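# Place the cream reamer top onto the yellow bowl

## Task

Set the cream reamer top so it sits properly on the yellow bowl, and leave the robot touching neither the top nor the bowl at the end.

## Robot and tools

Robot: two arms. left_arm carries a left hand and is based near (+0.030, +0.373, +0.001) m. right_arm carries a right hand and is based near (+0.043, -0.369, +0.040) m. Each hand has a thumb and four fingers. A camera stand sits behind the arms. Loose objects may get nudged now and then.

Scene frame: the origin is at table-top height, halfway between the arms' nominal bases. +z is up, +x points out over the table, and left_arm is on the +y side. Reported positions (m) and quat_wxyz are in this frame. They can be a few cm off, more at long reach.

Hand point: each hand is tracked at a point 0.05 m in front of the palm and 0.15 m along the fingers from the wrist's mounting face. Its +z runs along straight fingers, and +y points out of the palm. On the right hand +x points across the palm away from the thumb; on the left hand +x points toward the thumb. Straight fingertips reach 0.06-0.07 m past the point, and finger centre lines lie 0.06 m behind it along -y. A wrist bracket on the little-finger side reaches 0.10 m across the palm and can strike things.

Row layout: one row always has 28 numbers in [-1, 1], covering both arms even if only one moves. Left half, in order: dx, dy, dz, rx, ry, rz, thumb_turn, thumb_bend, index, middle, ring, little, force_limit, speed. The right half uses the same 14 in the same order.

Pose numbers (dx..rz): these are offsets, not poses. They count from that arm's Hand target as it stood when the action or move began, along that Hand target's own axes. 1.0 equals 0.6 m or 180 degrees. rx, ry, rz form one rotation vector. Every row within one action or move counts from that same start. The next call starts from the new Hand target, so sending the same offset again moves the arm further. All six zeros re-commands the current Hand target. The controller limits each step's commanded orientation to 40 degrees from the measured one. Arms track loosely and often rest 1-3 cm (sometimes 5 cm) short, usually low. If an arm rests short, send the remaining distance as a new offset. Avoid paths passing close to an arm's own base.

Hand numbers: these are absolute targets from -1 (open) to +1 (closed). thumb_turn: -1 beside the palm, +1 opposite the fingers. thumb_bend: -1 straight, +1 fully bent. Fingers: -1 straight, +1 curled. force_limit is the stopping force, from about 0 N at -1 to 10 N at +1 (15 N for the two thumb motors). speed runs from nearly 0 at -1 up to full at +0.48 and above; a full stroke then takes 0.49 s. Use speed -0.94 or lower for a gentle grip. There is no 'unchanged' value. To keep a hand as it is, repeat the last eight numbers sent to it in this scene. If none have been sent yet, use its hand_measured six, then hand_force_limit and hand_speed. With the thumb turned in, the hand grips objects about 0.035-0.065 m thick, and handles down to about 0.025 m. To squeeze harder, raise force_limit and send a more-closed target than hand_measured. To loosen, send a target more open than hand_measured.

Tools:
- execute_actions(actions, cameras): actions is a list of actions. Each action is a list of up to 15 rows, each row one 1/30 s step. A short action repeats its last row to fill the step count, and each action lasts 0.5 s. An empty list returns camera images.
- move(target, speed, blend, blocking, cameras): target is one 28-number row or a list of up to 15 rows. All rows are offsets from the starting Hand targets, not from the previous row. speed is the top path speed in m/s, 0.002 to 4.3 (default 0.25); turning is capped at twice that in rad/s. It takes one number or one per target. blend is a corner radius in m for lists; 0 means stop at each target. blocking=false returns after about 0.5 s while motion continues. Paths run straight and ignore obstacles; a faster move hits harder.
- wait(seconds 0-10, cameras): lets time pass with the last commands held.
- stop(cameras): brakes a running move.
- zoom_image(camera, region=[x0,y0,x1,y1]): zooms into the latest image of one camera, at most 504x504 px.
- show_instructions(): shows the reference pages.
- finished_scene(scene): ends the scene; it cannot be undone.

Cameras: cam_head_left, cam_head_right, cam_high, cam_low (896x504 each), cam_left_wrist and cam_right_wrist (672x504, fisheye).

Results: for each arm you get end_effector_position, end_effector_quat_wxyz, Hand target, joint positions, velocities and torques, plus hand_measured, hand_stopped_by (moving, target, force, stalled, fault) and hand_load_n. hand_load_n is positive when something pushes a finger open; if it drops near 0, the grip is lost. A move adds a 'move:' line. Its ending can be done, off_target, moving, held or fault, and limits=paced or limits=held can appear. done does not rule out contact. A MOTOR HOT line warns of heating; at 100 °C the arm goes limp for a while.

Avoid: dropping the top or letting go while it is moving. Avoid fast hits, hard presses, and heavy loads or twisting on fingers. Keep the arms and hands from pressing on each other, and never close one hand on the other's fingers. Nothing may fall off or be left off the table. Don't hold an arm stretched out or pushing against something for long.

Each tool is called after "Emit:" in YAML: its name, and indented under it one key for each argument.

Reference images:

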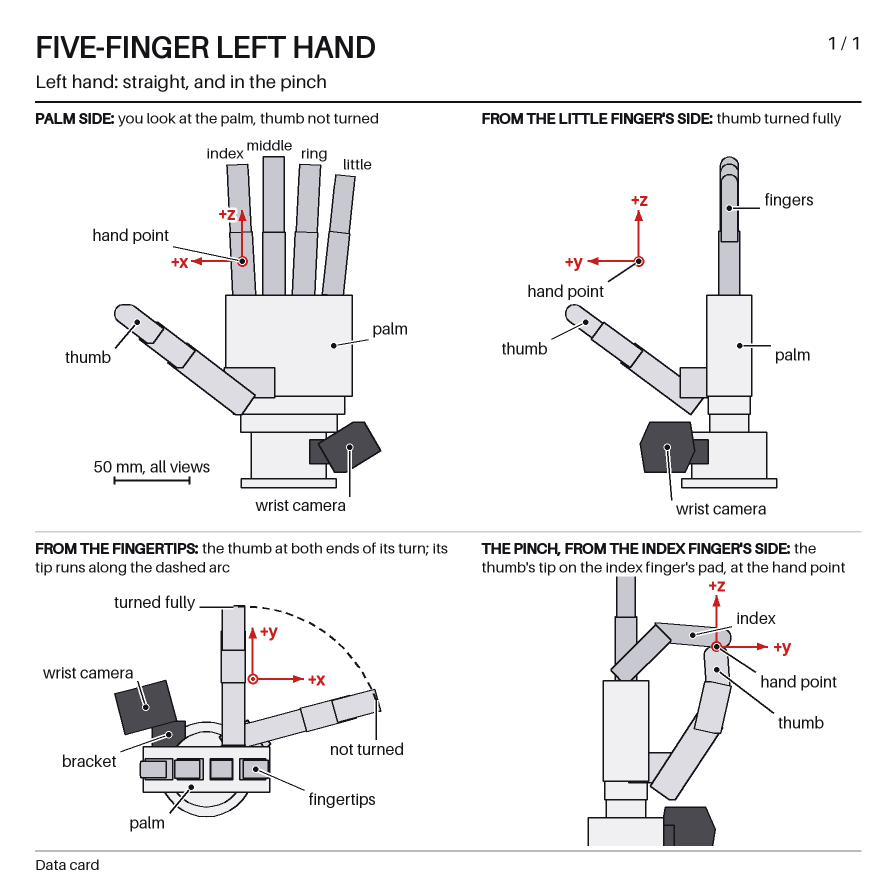

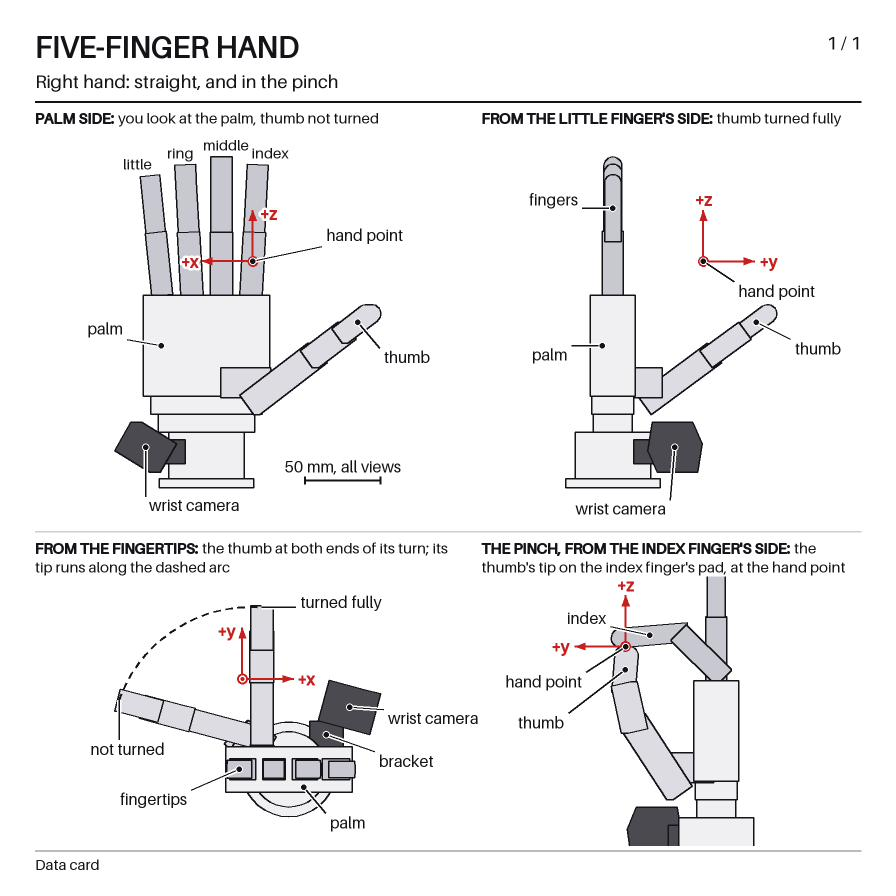

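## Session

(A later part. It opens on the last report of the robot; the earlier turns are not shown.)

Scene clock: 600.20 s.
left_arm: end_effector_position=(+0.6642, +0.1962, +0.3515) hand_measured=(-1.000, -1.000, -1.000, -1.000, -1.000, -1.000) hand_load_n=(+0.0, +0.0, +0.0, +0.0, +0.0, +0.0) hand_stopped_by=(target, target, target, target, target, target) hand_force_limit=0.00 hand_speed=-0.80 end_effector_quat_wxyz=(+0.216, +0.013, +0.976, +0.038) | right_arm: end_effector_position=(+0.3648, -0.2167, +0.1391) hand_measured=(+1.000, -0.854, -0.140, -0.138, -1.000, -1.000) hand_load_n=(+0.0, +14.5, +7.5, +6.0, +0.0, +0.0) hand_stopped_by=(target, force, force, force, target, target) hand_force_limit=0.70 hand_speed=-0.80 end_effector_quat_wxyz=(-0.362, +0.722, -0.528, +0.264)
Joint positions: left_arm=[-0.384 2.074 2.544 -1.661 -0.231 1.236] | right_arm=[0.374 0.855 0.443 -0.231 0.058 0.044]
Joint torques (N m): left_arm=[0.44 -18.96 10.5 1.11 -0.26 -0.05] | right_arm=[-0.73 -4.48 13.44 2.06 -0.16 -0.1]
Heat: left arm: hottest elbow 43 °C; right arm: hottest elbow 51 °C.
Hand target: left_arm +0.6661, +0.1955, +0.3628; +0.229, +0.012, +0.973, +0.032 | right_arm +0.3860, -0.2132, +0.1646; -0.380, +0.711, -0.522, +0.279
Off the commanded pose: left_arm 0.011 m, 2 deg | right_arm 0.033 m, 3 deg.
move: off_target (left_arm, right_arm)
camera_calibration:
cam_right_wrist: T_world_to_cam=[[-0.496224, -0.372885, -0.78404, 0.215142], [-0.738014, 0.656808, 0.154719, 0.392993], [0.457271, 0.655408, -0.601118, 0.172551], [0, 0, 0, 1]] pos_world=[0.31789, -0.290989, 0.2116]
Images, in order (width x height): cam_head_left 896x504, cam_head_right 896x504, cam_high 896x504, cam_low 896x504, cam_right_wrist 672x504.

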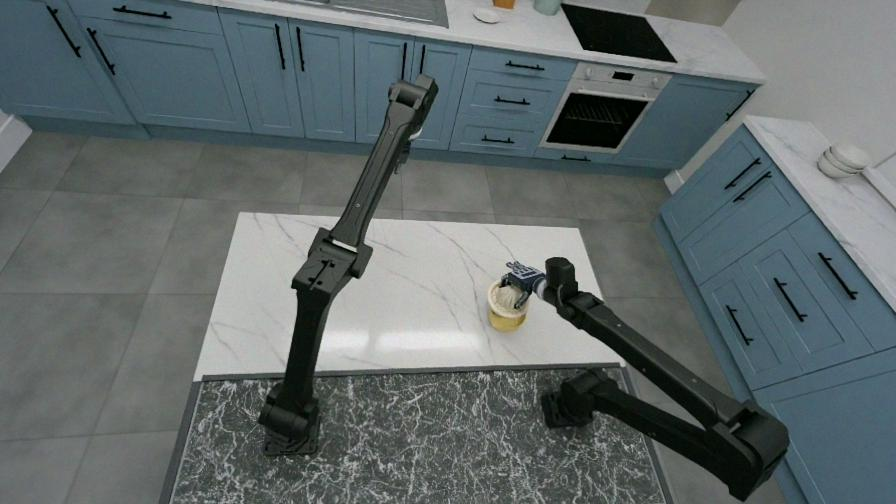

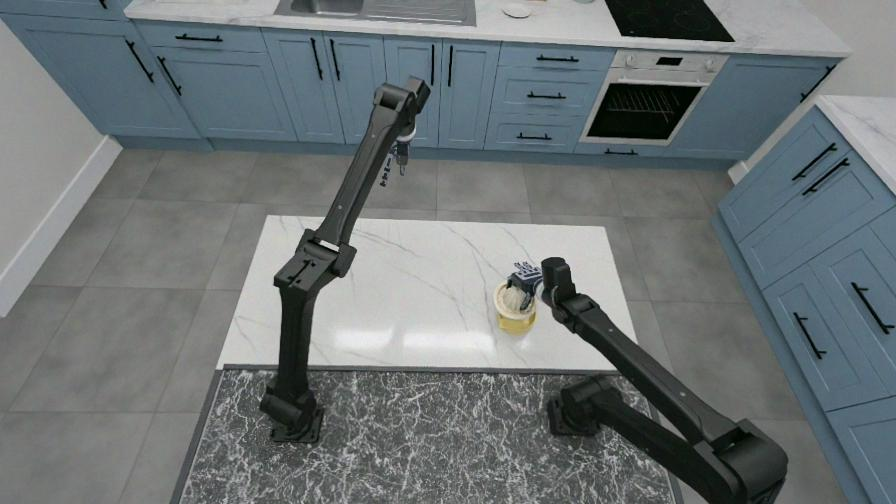

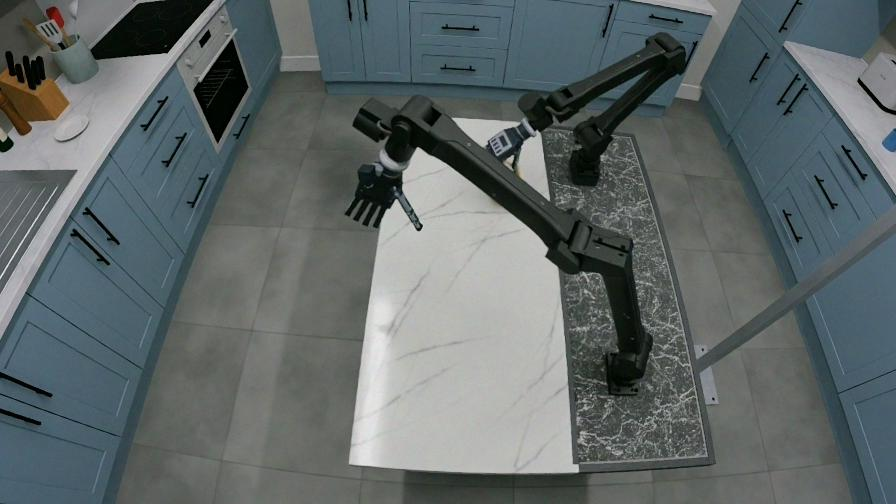

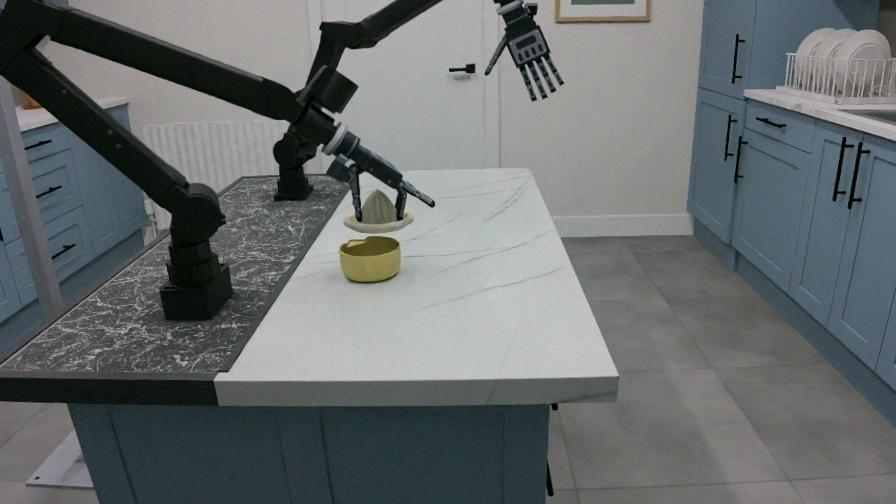

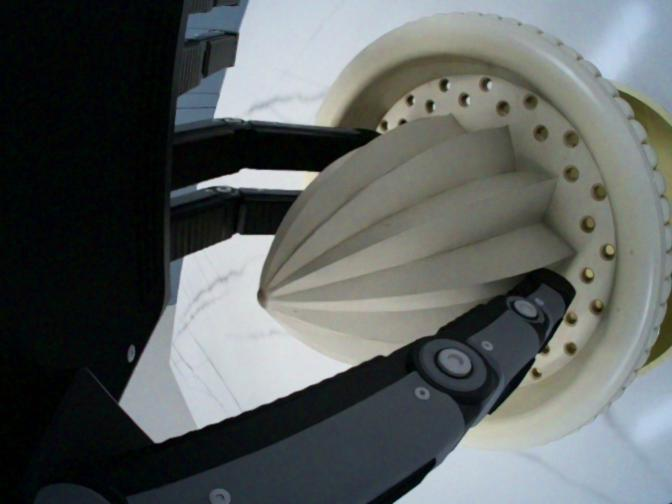

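Emit:
move:
  target: [0,0,0,0,0,0,-1,-1,-1,-1,-1,-1,0,-0.8,0.0103,0.1372,-0.0085,-0.0228,0,0,1,-0.2,0.2,0.2,-1,-1,0.7,-0.8]
  speed: 0.03
  cameras: ["cam_low","cam_head_left","cam_head_right","cam_right_wrist"]

Emit:
zoom_image:
  camera: "cam_low"
  region: [320, 170, 420, 290]

Emit:
zoom_image:
  camera: "cam_head_right"
  region: [470, 260, 570, 360]

Emit:
zoom_image:
  camera: "cam_head_left"
  region: [460, 260, 560, 360]

Scene clock: 623.17 s.
left_arm: end_effector_position=(+0.6642, +0.1962, +0.3515) hand_measured=(-1.000, -1.000, -1.000, -1.000, -1.000, -1.000) hand_load_n=(+0.0, +0.0, +0.0, +0.0, +0.0, +0.0) hand_stopped_by=(target, target, target, target, target, target) hand_force_limit=0.00 hand_speed=-0.80 end_effector_quat_wxyz=(+0.216, +0.013, +0.976, +0.038) | right_arm: end_effector_position=(+0.3395, -0.2292, +0.1009) hand_measured=(+1.000, -0.854, -0.140, -0.138, -1.000, -1.000) hand_load_n=(-1.0, +11.0, +7.0, +3.5, +0.0, +0.0) hand_stopped_by=(target, force, force, force, target, target) hand_force_limit=0.70 hand_speed=-0.80 end_effector_quat_wxyz=(-0.351, +0.727, -0.532, +0.254)
Joint positions: left_arm=[-0.384 2.074 2.544 -1.661 -0.231 1.236] | right_arm=[0.358 0.831 0.338 -0.182 0.042 0.039]
Joint torques (N m): left_arm=[0.5 -18.96 10.5 1.13 -0.26 -0.05] | right_arm=[-0.73 -4.95 7.73 2.45 -0.11 -0.07]
Heat: left arm: hottest elbow 44 °C; right arm: hottest elbow 56 °C.
Hand target: left_arm +0.6661, +0.1955, +0.3628; +0.229, +0.012, +0.973, +0.032 | right_arm +0.3402, -0.2341, +0.0991; -0.354, +0.724, -0.532, +0.260
Off the commanded pose: left_arm 0.011 m, 2 deg | right_arm 0.005 m, 1 deg.
move: off_target (left_arm)
camera_calibration:
cam_right_wrist: T_world_to_cam=[[-0.521384, -0.377844, -0.76511, 0.173391], [-0.732852, 0.657588, 0.174656, 0.384883], [0.437134, 0.651775, -0.61976, 0.177221], [0, 0, 0, 1]] pos_world=[0.294996, -0.303088, 0.175275]
Images, in order (width x height): cam_head_left 896x504, cam_head_right 896x504, cam_low 896x504, cam_right_wrist 672x504.

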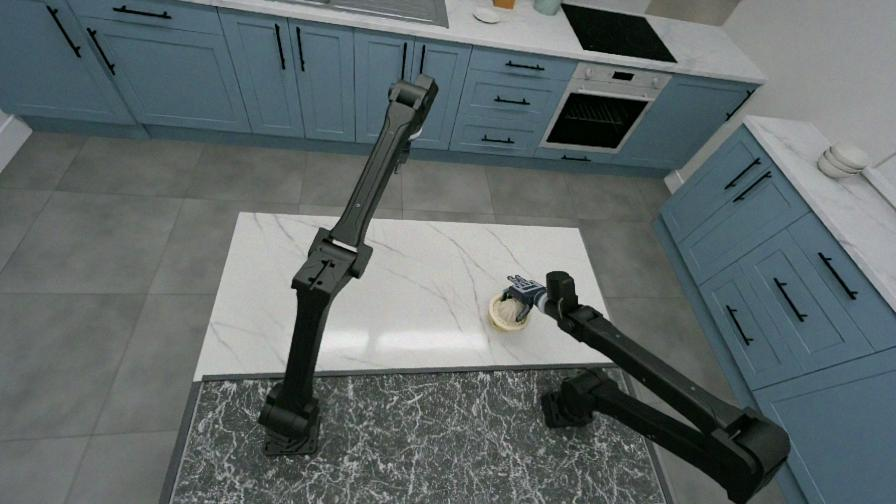

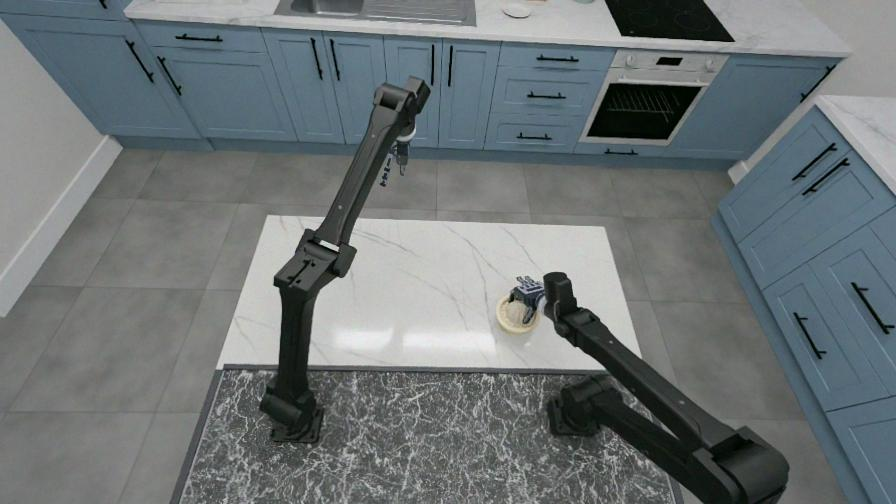

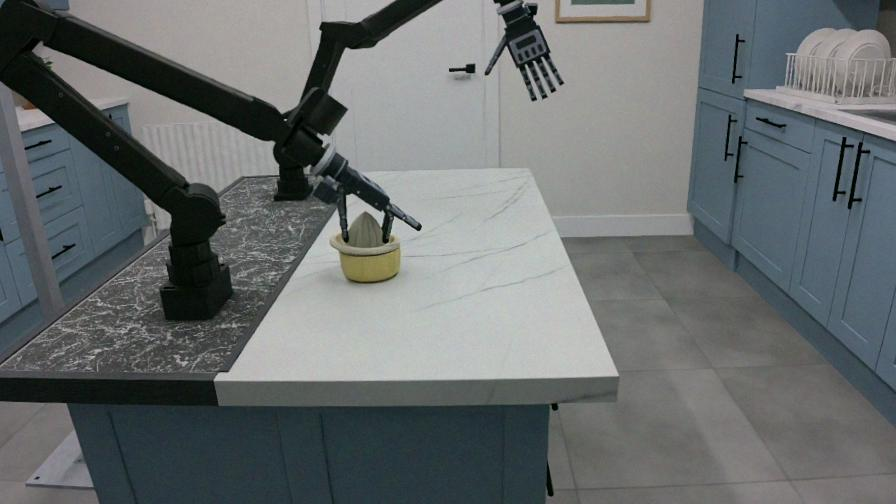

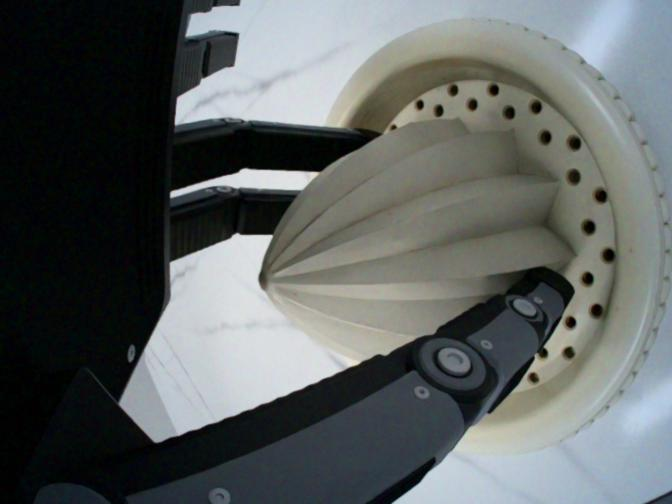

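Scaled by 4.200 from the camera's 896x504 image, which has a finer 1280x720 frame.

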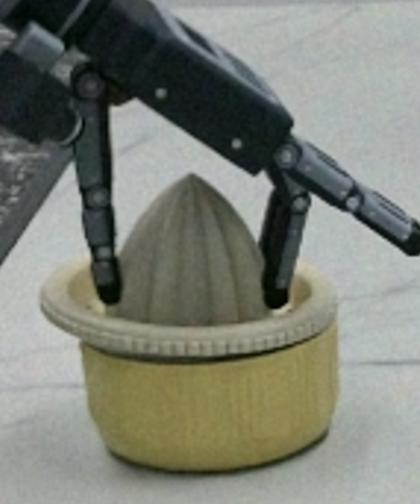

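Scaled by 5.040 from the camera's 896x504 image, which has a finer 1280x720 frame.

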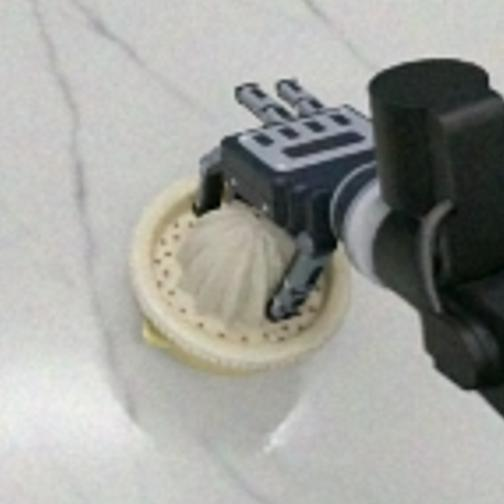

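Scaled by 5.040 from the camera's 896x504 image, which has a finer 1280x720 frame.

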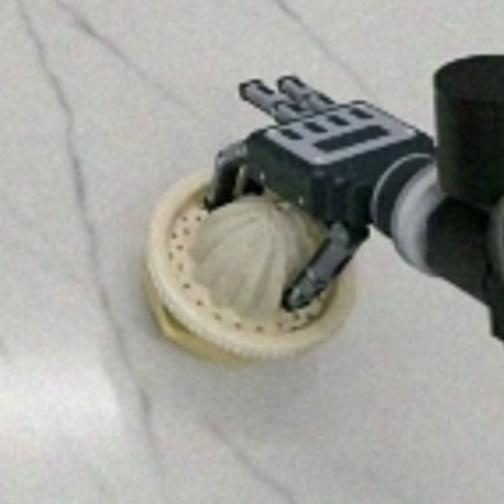

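Emit:
move:
  target:
    - [0,0,0,0,0,0,-1,-1,-1,-1,-1,-1,0,-0.8,0,-0.0298,-0.0105,0.013,0,0,1,-0.2,0.2,0.2,-1,-1,0.7,-0.8]
    - [0,0,0,0,0,0,-1,-1,-1,-1,-1,-1,0,-0.8,0.005,-0.042,0.0053,0.013,0,0,1,-0.2,0.2,0.2,-1,-1,0.7,-0.8]
  speed: 0.02
  cameras: ["cam_low","cam_head_left","cam_head_right","cam_right_wrist"]

Emit:
zoom_image:
  camera: "cam_low"
  region: [320, 170, 420, 290]

Emit:
zoom_image:
  camera: "cam_head_right"
  region: [470, 260, 570, 360]

Scene clock: 636.27 s.
left_arm: end_effector_position=(+0.6642, +0.1962, +0.3515) hand_measured=(-1.000, -1.000, -1.000, -1.000, -1.000, -1.000) hand_load_n=(+0.0, +0.0, +0.0, +0.0, +0.0, +0.0) hand_stopped_by=(target, target, target, target, target, target) hand_force_limit=0.00 hand_speed=-0.80 end_effector_quat_wxyz=(+0.216, +0.013, +0.976, +0.038) | right_arm: end_effector_position=(+0.3435, -0.2318, +0.1041) hand_measured=(+1.000, -0.854, -0.140, -0.138, -1.000, -1.000) hand_load_n=(-0.5, +11.5, +7.0, +3.5, -0.5, +0.0) hand_stopped_by=(target, force, force, force, target, target) hand_force_limit=0.70 hand_speed=-0.80 end_effector_quat_wxyz=(-0.356, +0.725, -0.530, +0.259)
Joint positions: left_arm=[-0.384 2.074 2.544 -1.661 -0.231 1.236] | right_arm=[0.341 0.828 0.338 -0.169 0.029 0.026]
Joint torques (N m): left_arm=[0.5 -18.96 10.5 1.11 -0.26 -0.05] | right_arm=[-0.21 -3.55 10.81 2.61 -0.2 -0.09]
Heat: left arm: hottest elbow 44 °C; right arm: hottest elbow 55 °C.
Hand target: left_arm +0.6661, +0.1955, +0.3628; +0.229, +0.012, +0.973, +0.032 | right_arm +0.3582, -0.2315, +0.1171; -0.369, +0.716, -0.527, +0.271
Off the commanded pose: left_arm 0.011 m, 2 deg | right_arm 0.020 m, 2 deg.
move: off_target (left_arm, right_arm)
camera_calibration:
cam_right_wrist: T_world_to_cam=[[-0.509046, -0.375524, -0.774503, 0.174278], [-0.735942, 0.656538, 0.165374, 0.390757], [0.446388, 0.654171, -0.610571, 0.175622], [0, 0, 0, 1]] pos_world=[0.297894, -0.305988, 0.177587]
Images, in order (width x height): cam_head_left 896x504, cam_head_right 896x504, cam_low 896x504, cam_right_wrist 672x504.

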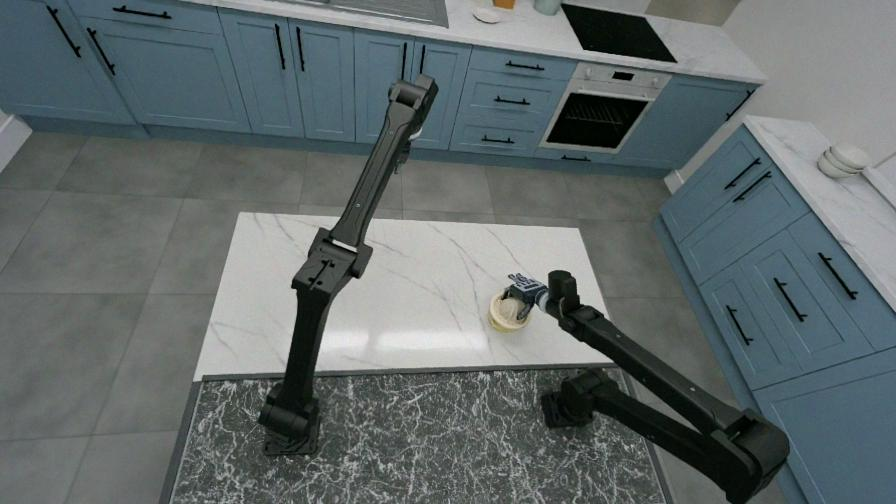

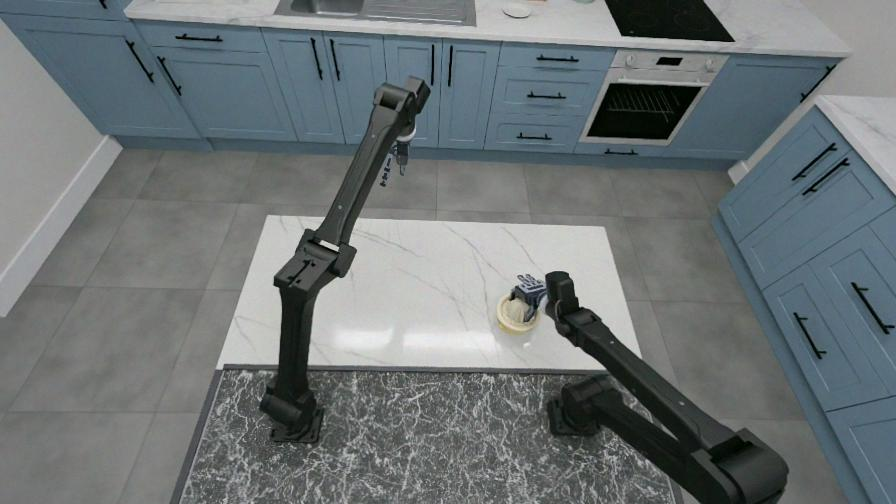

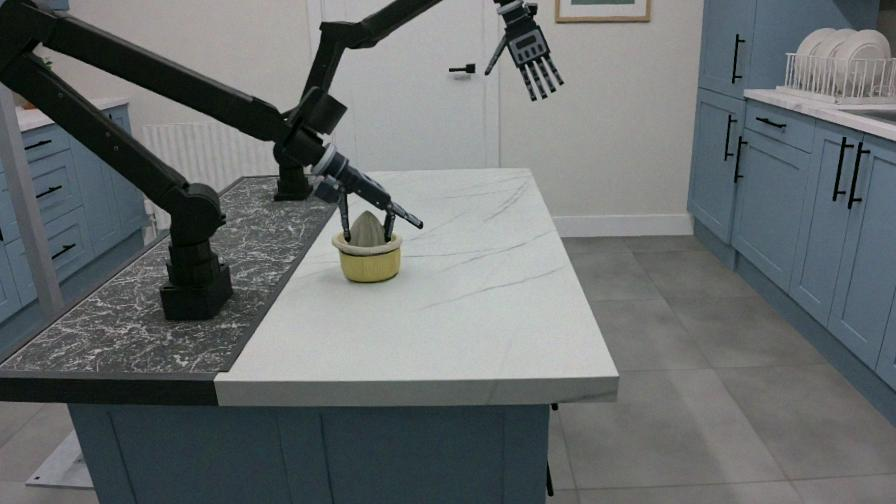

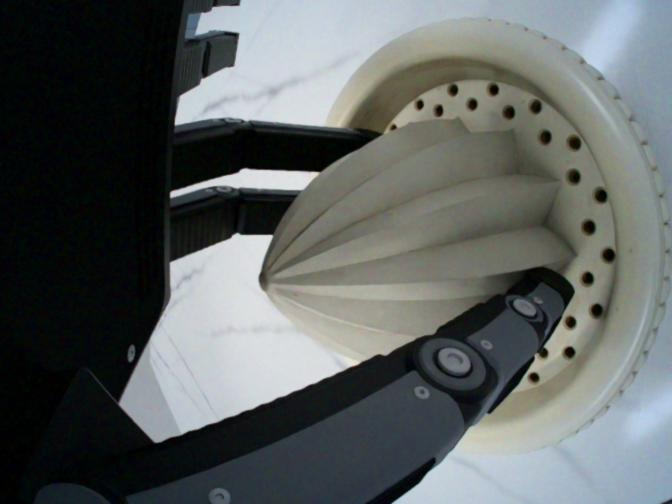

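Scaled by 4.200 from the camera's 896x504 image, which has a finer 1280x720 frame.

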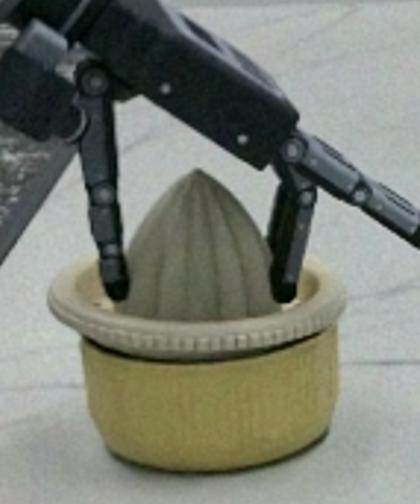

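Scaled by 5.040 from the camera's 896x504 image, which has a finer 1280x720 frame.

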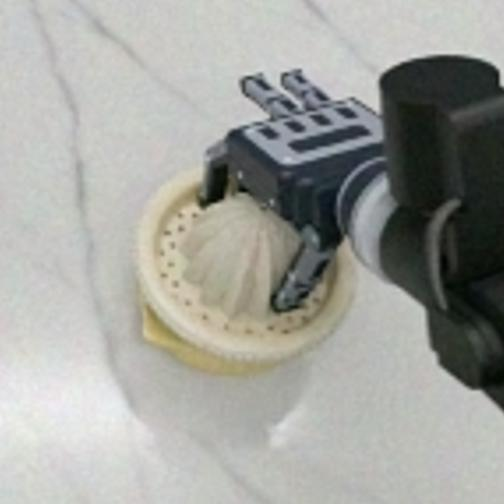

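Emit:
move:
  target: [0,0,0,0,0,0,-1,-1,-1,-1,-1,-1,0,-0.8,0.003,-0.0275,0.0125,0,0,0,1,-0.2,0.2,0.2,-1,-1,0.7,-0.8]
  speed: 0.02
  cameras: ["cam_low","cam_head_left","cam_head_right","cam_right_wrist"]

Emit:
zoom_image:
  camera: "cam_low"
  region: [320, 170, 420, 290]

Emit:
zoom_image:
  camera: "cam_head_right"
  region: [470, 260, 570, 360]

Scene clock: 644.63 s.
left_arm: end_effector_position=(+0.6642, +0.1962, +0.3515) hand_measured=(-1.000, -1.000, -1.000, -1.000, -1.000, -1.000) hand_load_n=(+0.0, +0.0, +0.0, +0.0, +0.0, +0.0) hand_stopped_by=(target, target, target, target, target, target) hand_force_limit=0.00 hand_speed=-0.80 end_effector_quat_wxyz=(+0.216, +0.013, +0.976, +0.038) | right_arm: end_effector_position=(+0.3451, -0.2332, +0.0975) hand_measured=(+1.000, -0.850, -0.138, -0.138, -1.000, -1.000) hand_load_n=(+0.0, +1.5, +0.5, +0.0, +0.0, +0.0) hand_stopped_by=(target, force, force, force, target, target) hand_force_limit=0.70 hand_speed=-0.80 end_effector_quat_wxyz=(-0.348, +0.729, -0.534, +0.252)
Joint positions: left_arm=[-0.384 2.074 2.544 -1.661 -0.231 1.236] | right_arm=[0.331 0.862 0.345 -0.165 0.021 0.022]
Joint torques (N m): left_arm=[0.5 -18.96 10.51 1.11 -0.26 -0.05] | right_arm=[-0.91 -3.49 13.86 2.35 -0.16 -0.07]
Heat: left arm: hottest elbow 44 °C; right arm: hottest elbow 56 °C.
Hand target: left_arm +0.6661, +0.1955, +0.3628; +0.229, +0.012, +0.973, +0.032 | right_arm +0.3737, -0.2286, +0.1260; -0.369, +0.716, -0.527, +0.271
Off the commanded pose: left_arm 0.011 m, 2 deg | right_arm 0.041 m, 4 deg.
move: off_target (left_arm, right_arm)
camera_calibration:
cam_right_wrist: T_world_to_cam=[[-0.527341, -0.379686, -0.760099, 0.173407], [-0.731459, 0.658034, 0.178769, 0.391424], [0.432295, 0.650254, -0.624733, 0.177096], [0, 0, 0, 1]] pos_world=[0.301198, -0.306887, 0.172469]
Images, in order (width x height): cam_head_left 896x504, cam_head_right 896x504, cam_low 896x504, cam_right_wrist 672x504.

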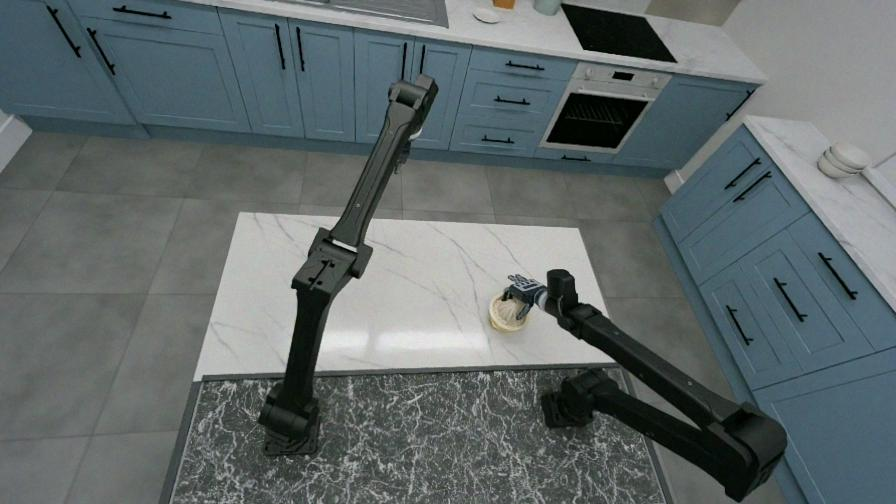

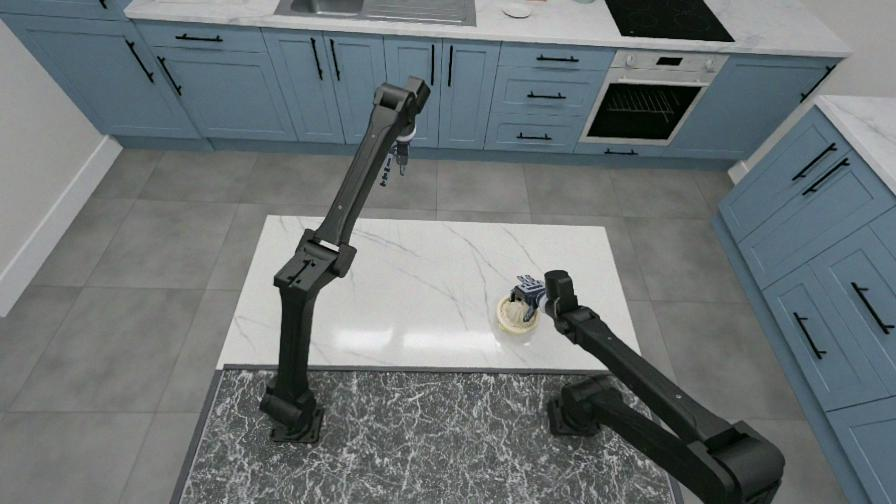

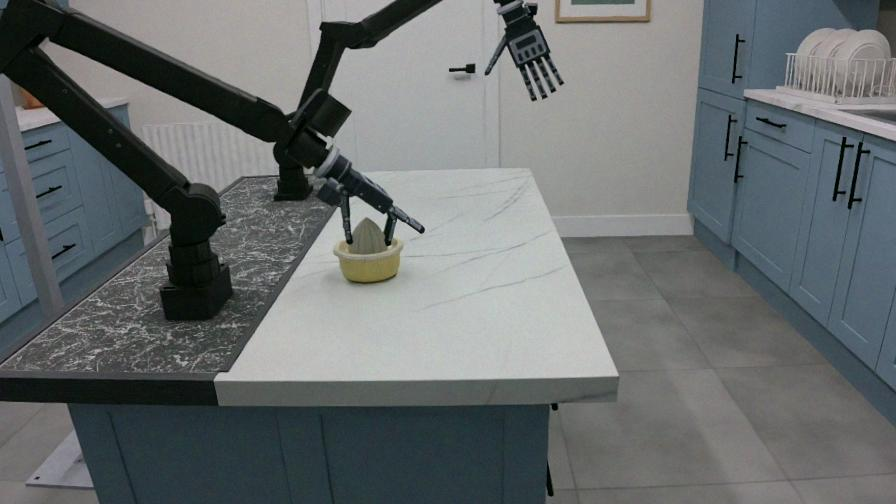

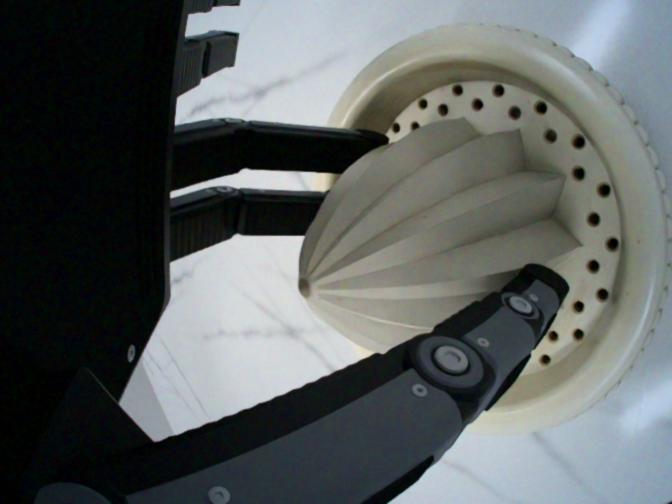

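Scaled by 4.200 from the camera's 896x504 image, which has a finer 1280x720 frame.

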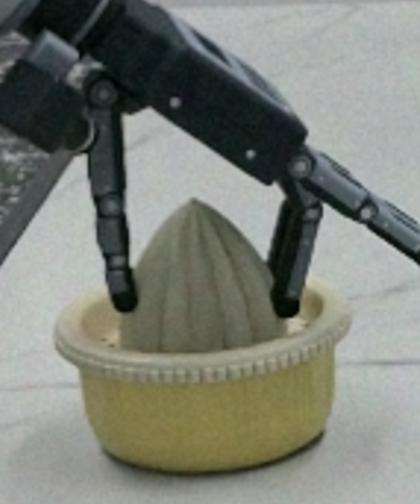

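Scaled by 5.040 from the camera's 896x504 image, which has a finer 1280x720 frame.

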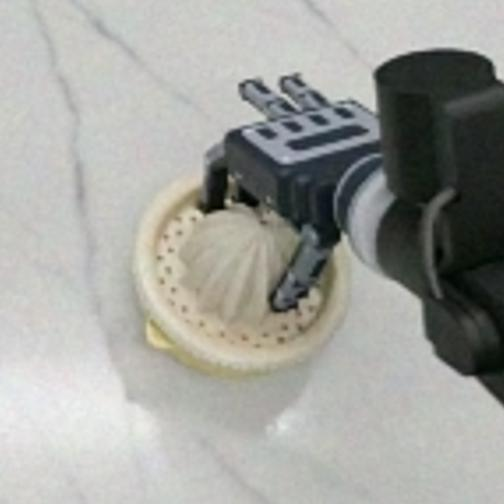

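Emit:
move:
  target:
    - [0,0,0,0,0,0,-1,-1,-1,-1,-1,-1,0,-0.8,-0.007,0.0577,-0.0177,-0.011,0,0,1,-0.2,0.2,0.2,-1,-1,0.7,-0.8]
    - [0,0,0,0,0,0,-1,-1,-1,-1,-1,-1,0,-0.8,-0.007,0.0577,-0.0177,-0.011,0,0,1,-0.89,-0.19,-0.18,-1,-1,0,-0.6]
  speed: 0.03
  cameras: ["cam_low","cam_right_wrist"]

Emit:
zoom_image:
  camera: "cam_low"
  region: [320, 170, 420, 290]

Scene clock: 654.83 s.
left_arm: end_effector_position=(+0.6642, +0.1962, +0.3515) hand_measured=(-1.000, -1.000, -1.000, -1.000, -1.000, -1.000) hand_load_n=(+0.0, +0.0, +0.0, +0.0, +0.0, +0.0) hand_stopped_by=(target, target, target, target, target, target) hand_force_limit=0.00 hand_speed=-0.80 end_effector_quat_wxyz=(+0.216, +0.013, +0.976, +0.038) | right_arm: end_effector_position=(+0.3477, -0.2345, +0.1050) hand_measured=(+1.000, -0.890, -0.190, -0.180, -1.000, -1.000) hand_load_n=(+0.0, +0.0, +0.0, +0.0, +0.0, +0.0) hand_stopped_by=(target, target, target, target, target, target) hand_force_limit=0.00 hand_speed=-0.60 end_effector_quat_wxyz=(-0.354, +0.723, -0.532, +0.262)
Joint positions: left_arm=[-0.384 2.074 2.544 -1.661 -0.231 1.236] | right_arm=[0.331 0.837 0.345 -0.165 0.032 0.022]
Joint torques (N m): left_arm=[0.5 -18.96 10.48 1.13 -0.26 -0.05] | right_arm=[1.2 -4.95 8.53 1.99 0.06 0.04]
Heat: left arm: hottest elbow 44 °C; right arm: hottest elbow 56 °C.
Hand target: left_arm +0.6661, +0.1955, +0.3628; +0.229, +0.012, +0.973, +0.032 | right_arm +0.3450, -0.2331, +0.1041; -0.356, +0.722, -0.531, +0.262
Off the commanded pose: left_arm 0.011 m, 2 deg | right_arm 0.003 m, 0 deg.
move: off_target (left_arm)
camera_calibration:
cam_right_wrist: T_world_to_cam=[[-0.510881, -0.37385, -0.774104, 0.177054], [-0.730113, 0.664052, 0.161148, 0.395634], [0.453801, 0.647511, -0.612204, 0.172143], [0, 0, 0, 1]] pos_world=[0.301192, -0.307995, 0.178689]
Images, in order (width x height): cam_low 896x504, cam_right_wrist 672x504.

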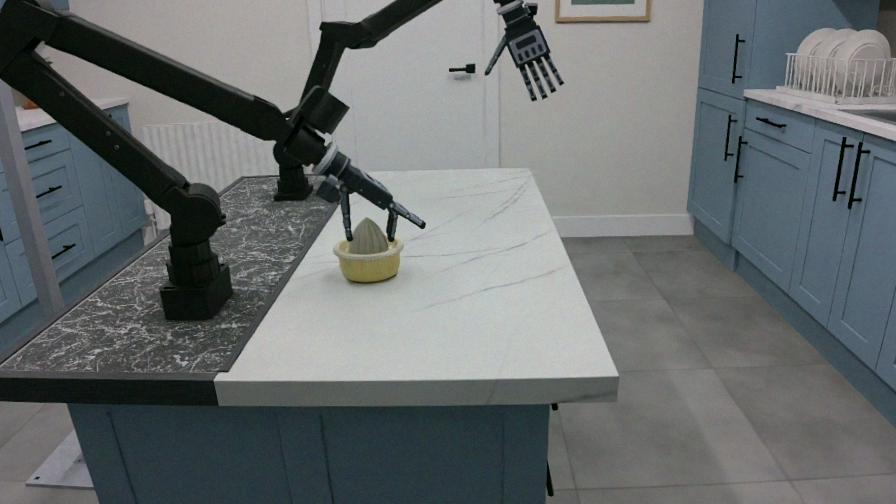

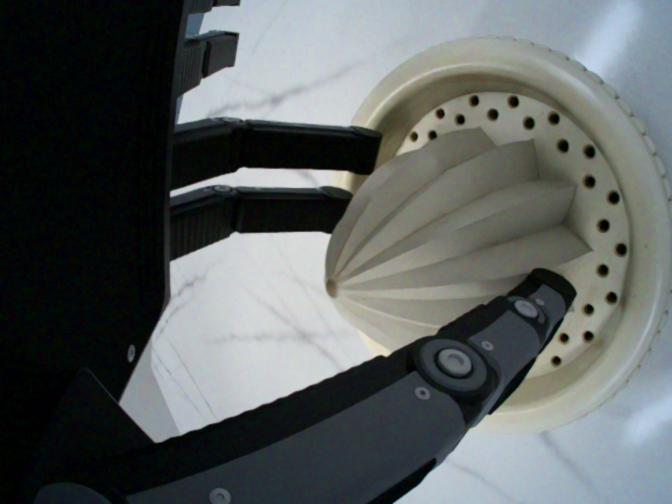

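Scaled by 4.200 from the camera's 896x504 image, which has a finer 1280x720 frame.

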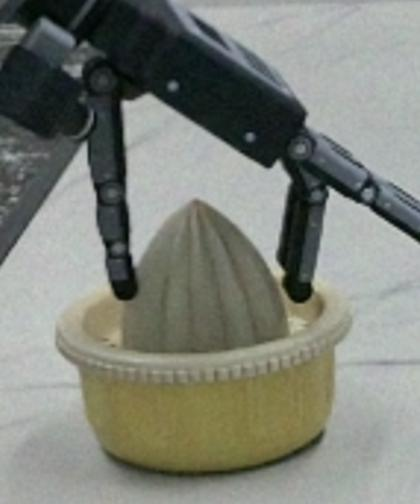

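Emit:
move:
  target:
    - [0,0,0,0,0,0,-1,-1,-1,-1,-1,-1,0,-0.8,0,-0.0973,-0.0373,0.041,0,0,1,-1,-0.22,-0.21,-1,-1,0,-0.6]
    - [0,0,0,0,0,0,-1,-1,-1,-1,-1,-1,0,-0.8,0,-0.2027,-0.1187,0.041,0,0,1,-1,-0.5,-0.5,-1,-1,0,-0.6]
  speed: [0.04,0.1]
  cameras: ["all"]

Emit:
zoom_image:
  camera: "cam_low"
  region: [320, 170, 420, 290]

Emit:
zoom_image:
  camera: "cam_head_right"
  region: [470, 260, 570, 360]

Scene clock: 663.77 s.
left_arm: end_effector_position=(+0.6642, +0.1962, +0.3515) hand_measured=(-1.000, -1.000, -1.000, -1.000, -1.000, -1.000) hand_load_n=(+0.0, +0.0, +0.0, +0.0, -0.5, +0.0) hand_stopped_by=(target, target, target, target, target, target) hand_force_limit=0.00 hand_speed=-0.80 end_effector_quat_wxyz=(+0.216, +0.013, +0.976, +0.038) | right_arm: end_effector_position=(+0.3500, -0.2344, +0.2070) hand_measured=(+1.000, -1.000, -0.500, -0.500, -1.000, -1.000) hand_load_n=(+0.0, +0.0, +0.0, +0.0, +0.0, +0.0) hand_stopped_by=(target, target, target, target, target, target) hand_force_limit=0.00 hand_speed=-0.60 end_effector_quat_wxyz=(-0.381, +0.708, -0.524, +0.282)
Joint positions: left_arm=[-0.384 2.074 2.544 -1.661 -0.231 1.236] | right_arm=[0.331 0.658 0.525 -0.451 0.035 0.022]
Joint torques (N m): left_arm=[0.5 -18.96 10.48 1.11 -0.25 -0.05] | right_arm=[1.96 -3.72 15.28 1.36 0.04 0.04]
Heat: left arm: hottest elbow 44 °C; right arm: hottest elbow 56 °C.
Hand target: left_arm +0.6661, +0.1955, +0.3628; +0.229, +0.012, +0.973, +0.032 | right_arm +0.3618, -0.2279, +0.2439; -0.402, +0.698, -0.513, +0.296
Off the commanded pose: left_arm 0.011 m, 2 deg | right_arm 0.039 m, 3 deg.
move: off_target (left_arm, right_arm); target 2's new numbers were sent with right_arm's hand 0.039 m and 3 deg from that target
camera_calibration:
cam_right_wrist: T_world_to_cam=[[-0.456193, -0.354486, -0.816228, 0.251379], [-0.738252, 0.662894, 0.124719, 0.390947], [0.496861, 0.659478, -0.564108, 0.211161], [0, 0, 0, 1]] pos_world=[0.298377, -0.309302, 0.275542]

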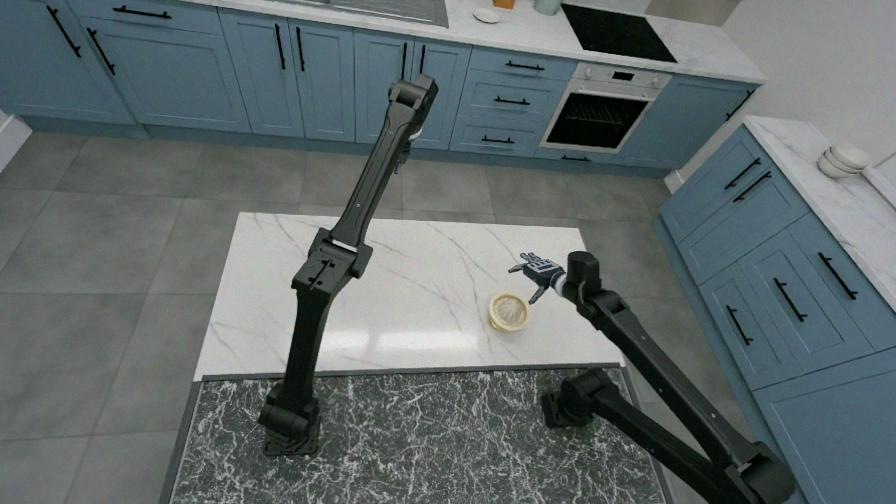

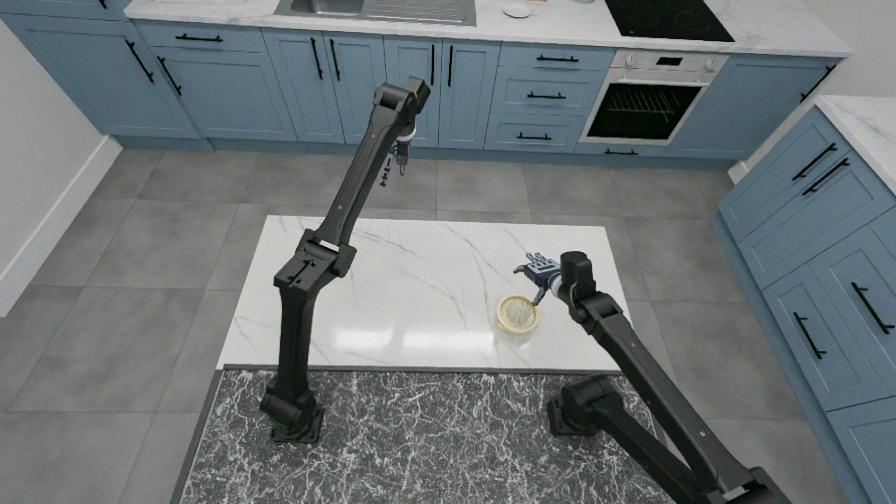

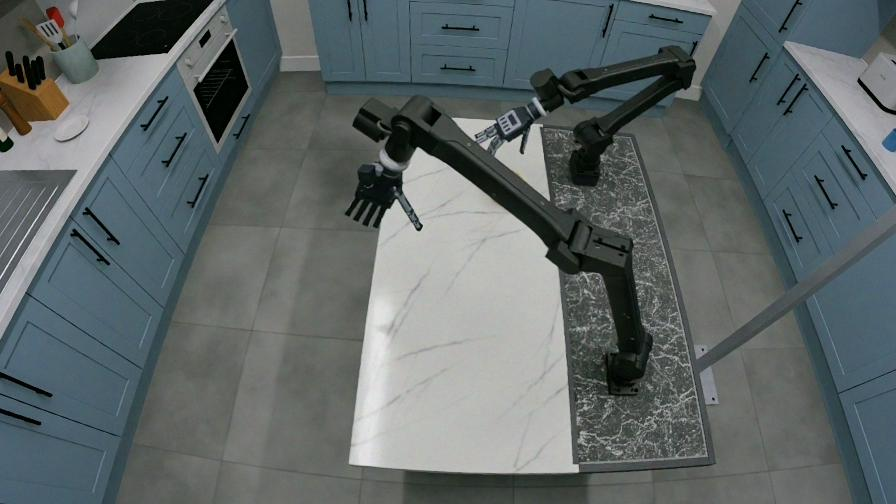

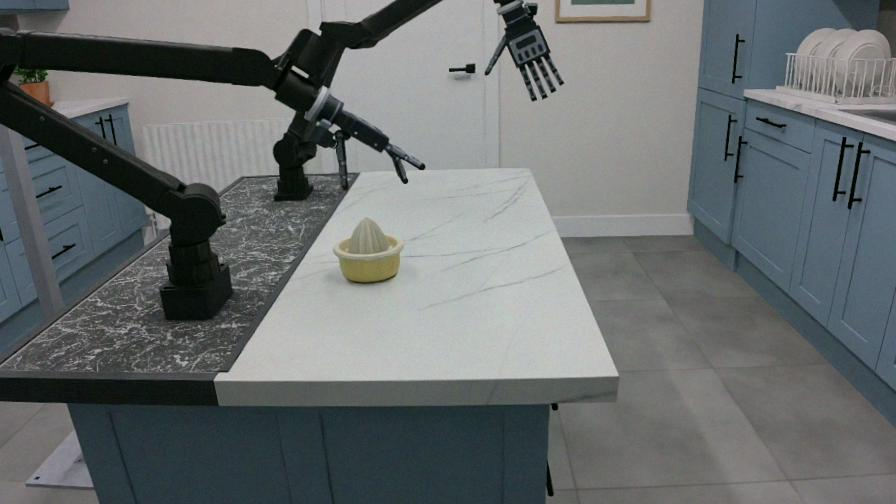

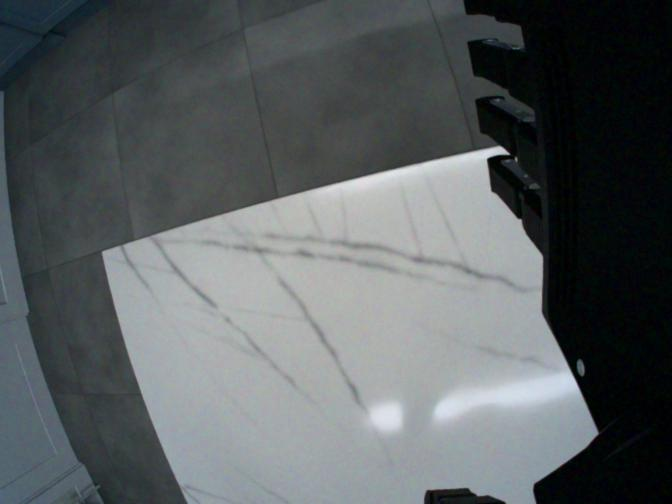

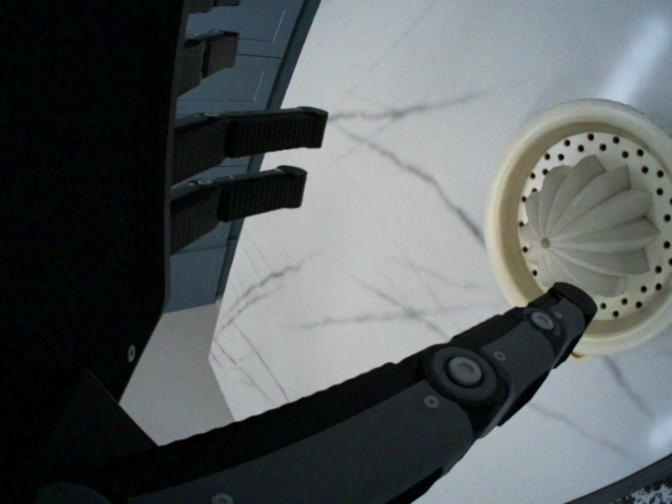

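Scaled by 4.200 from the camera's 896x504 image, which has a finer 1280x720 frame.

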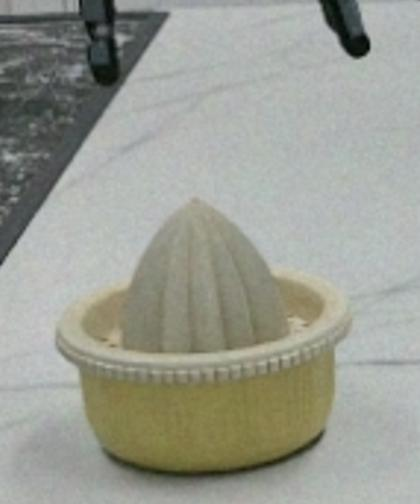

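Scaled by 5.040 from the camera's 896x504 image, which has a finer 1280x720 frame.

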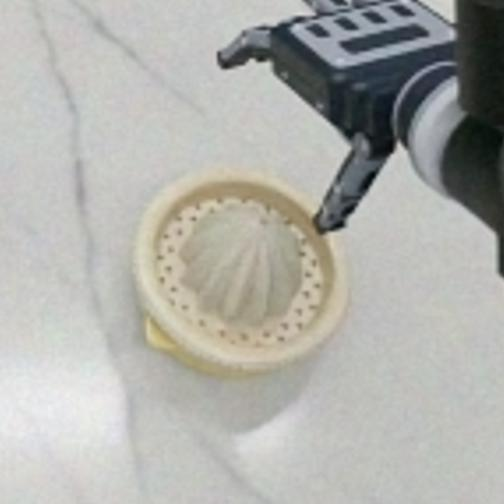

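Emit:
finished_scene:
  scene: 1

The scene is finished: the task was done.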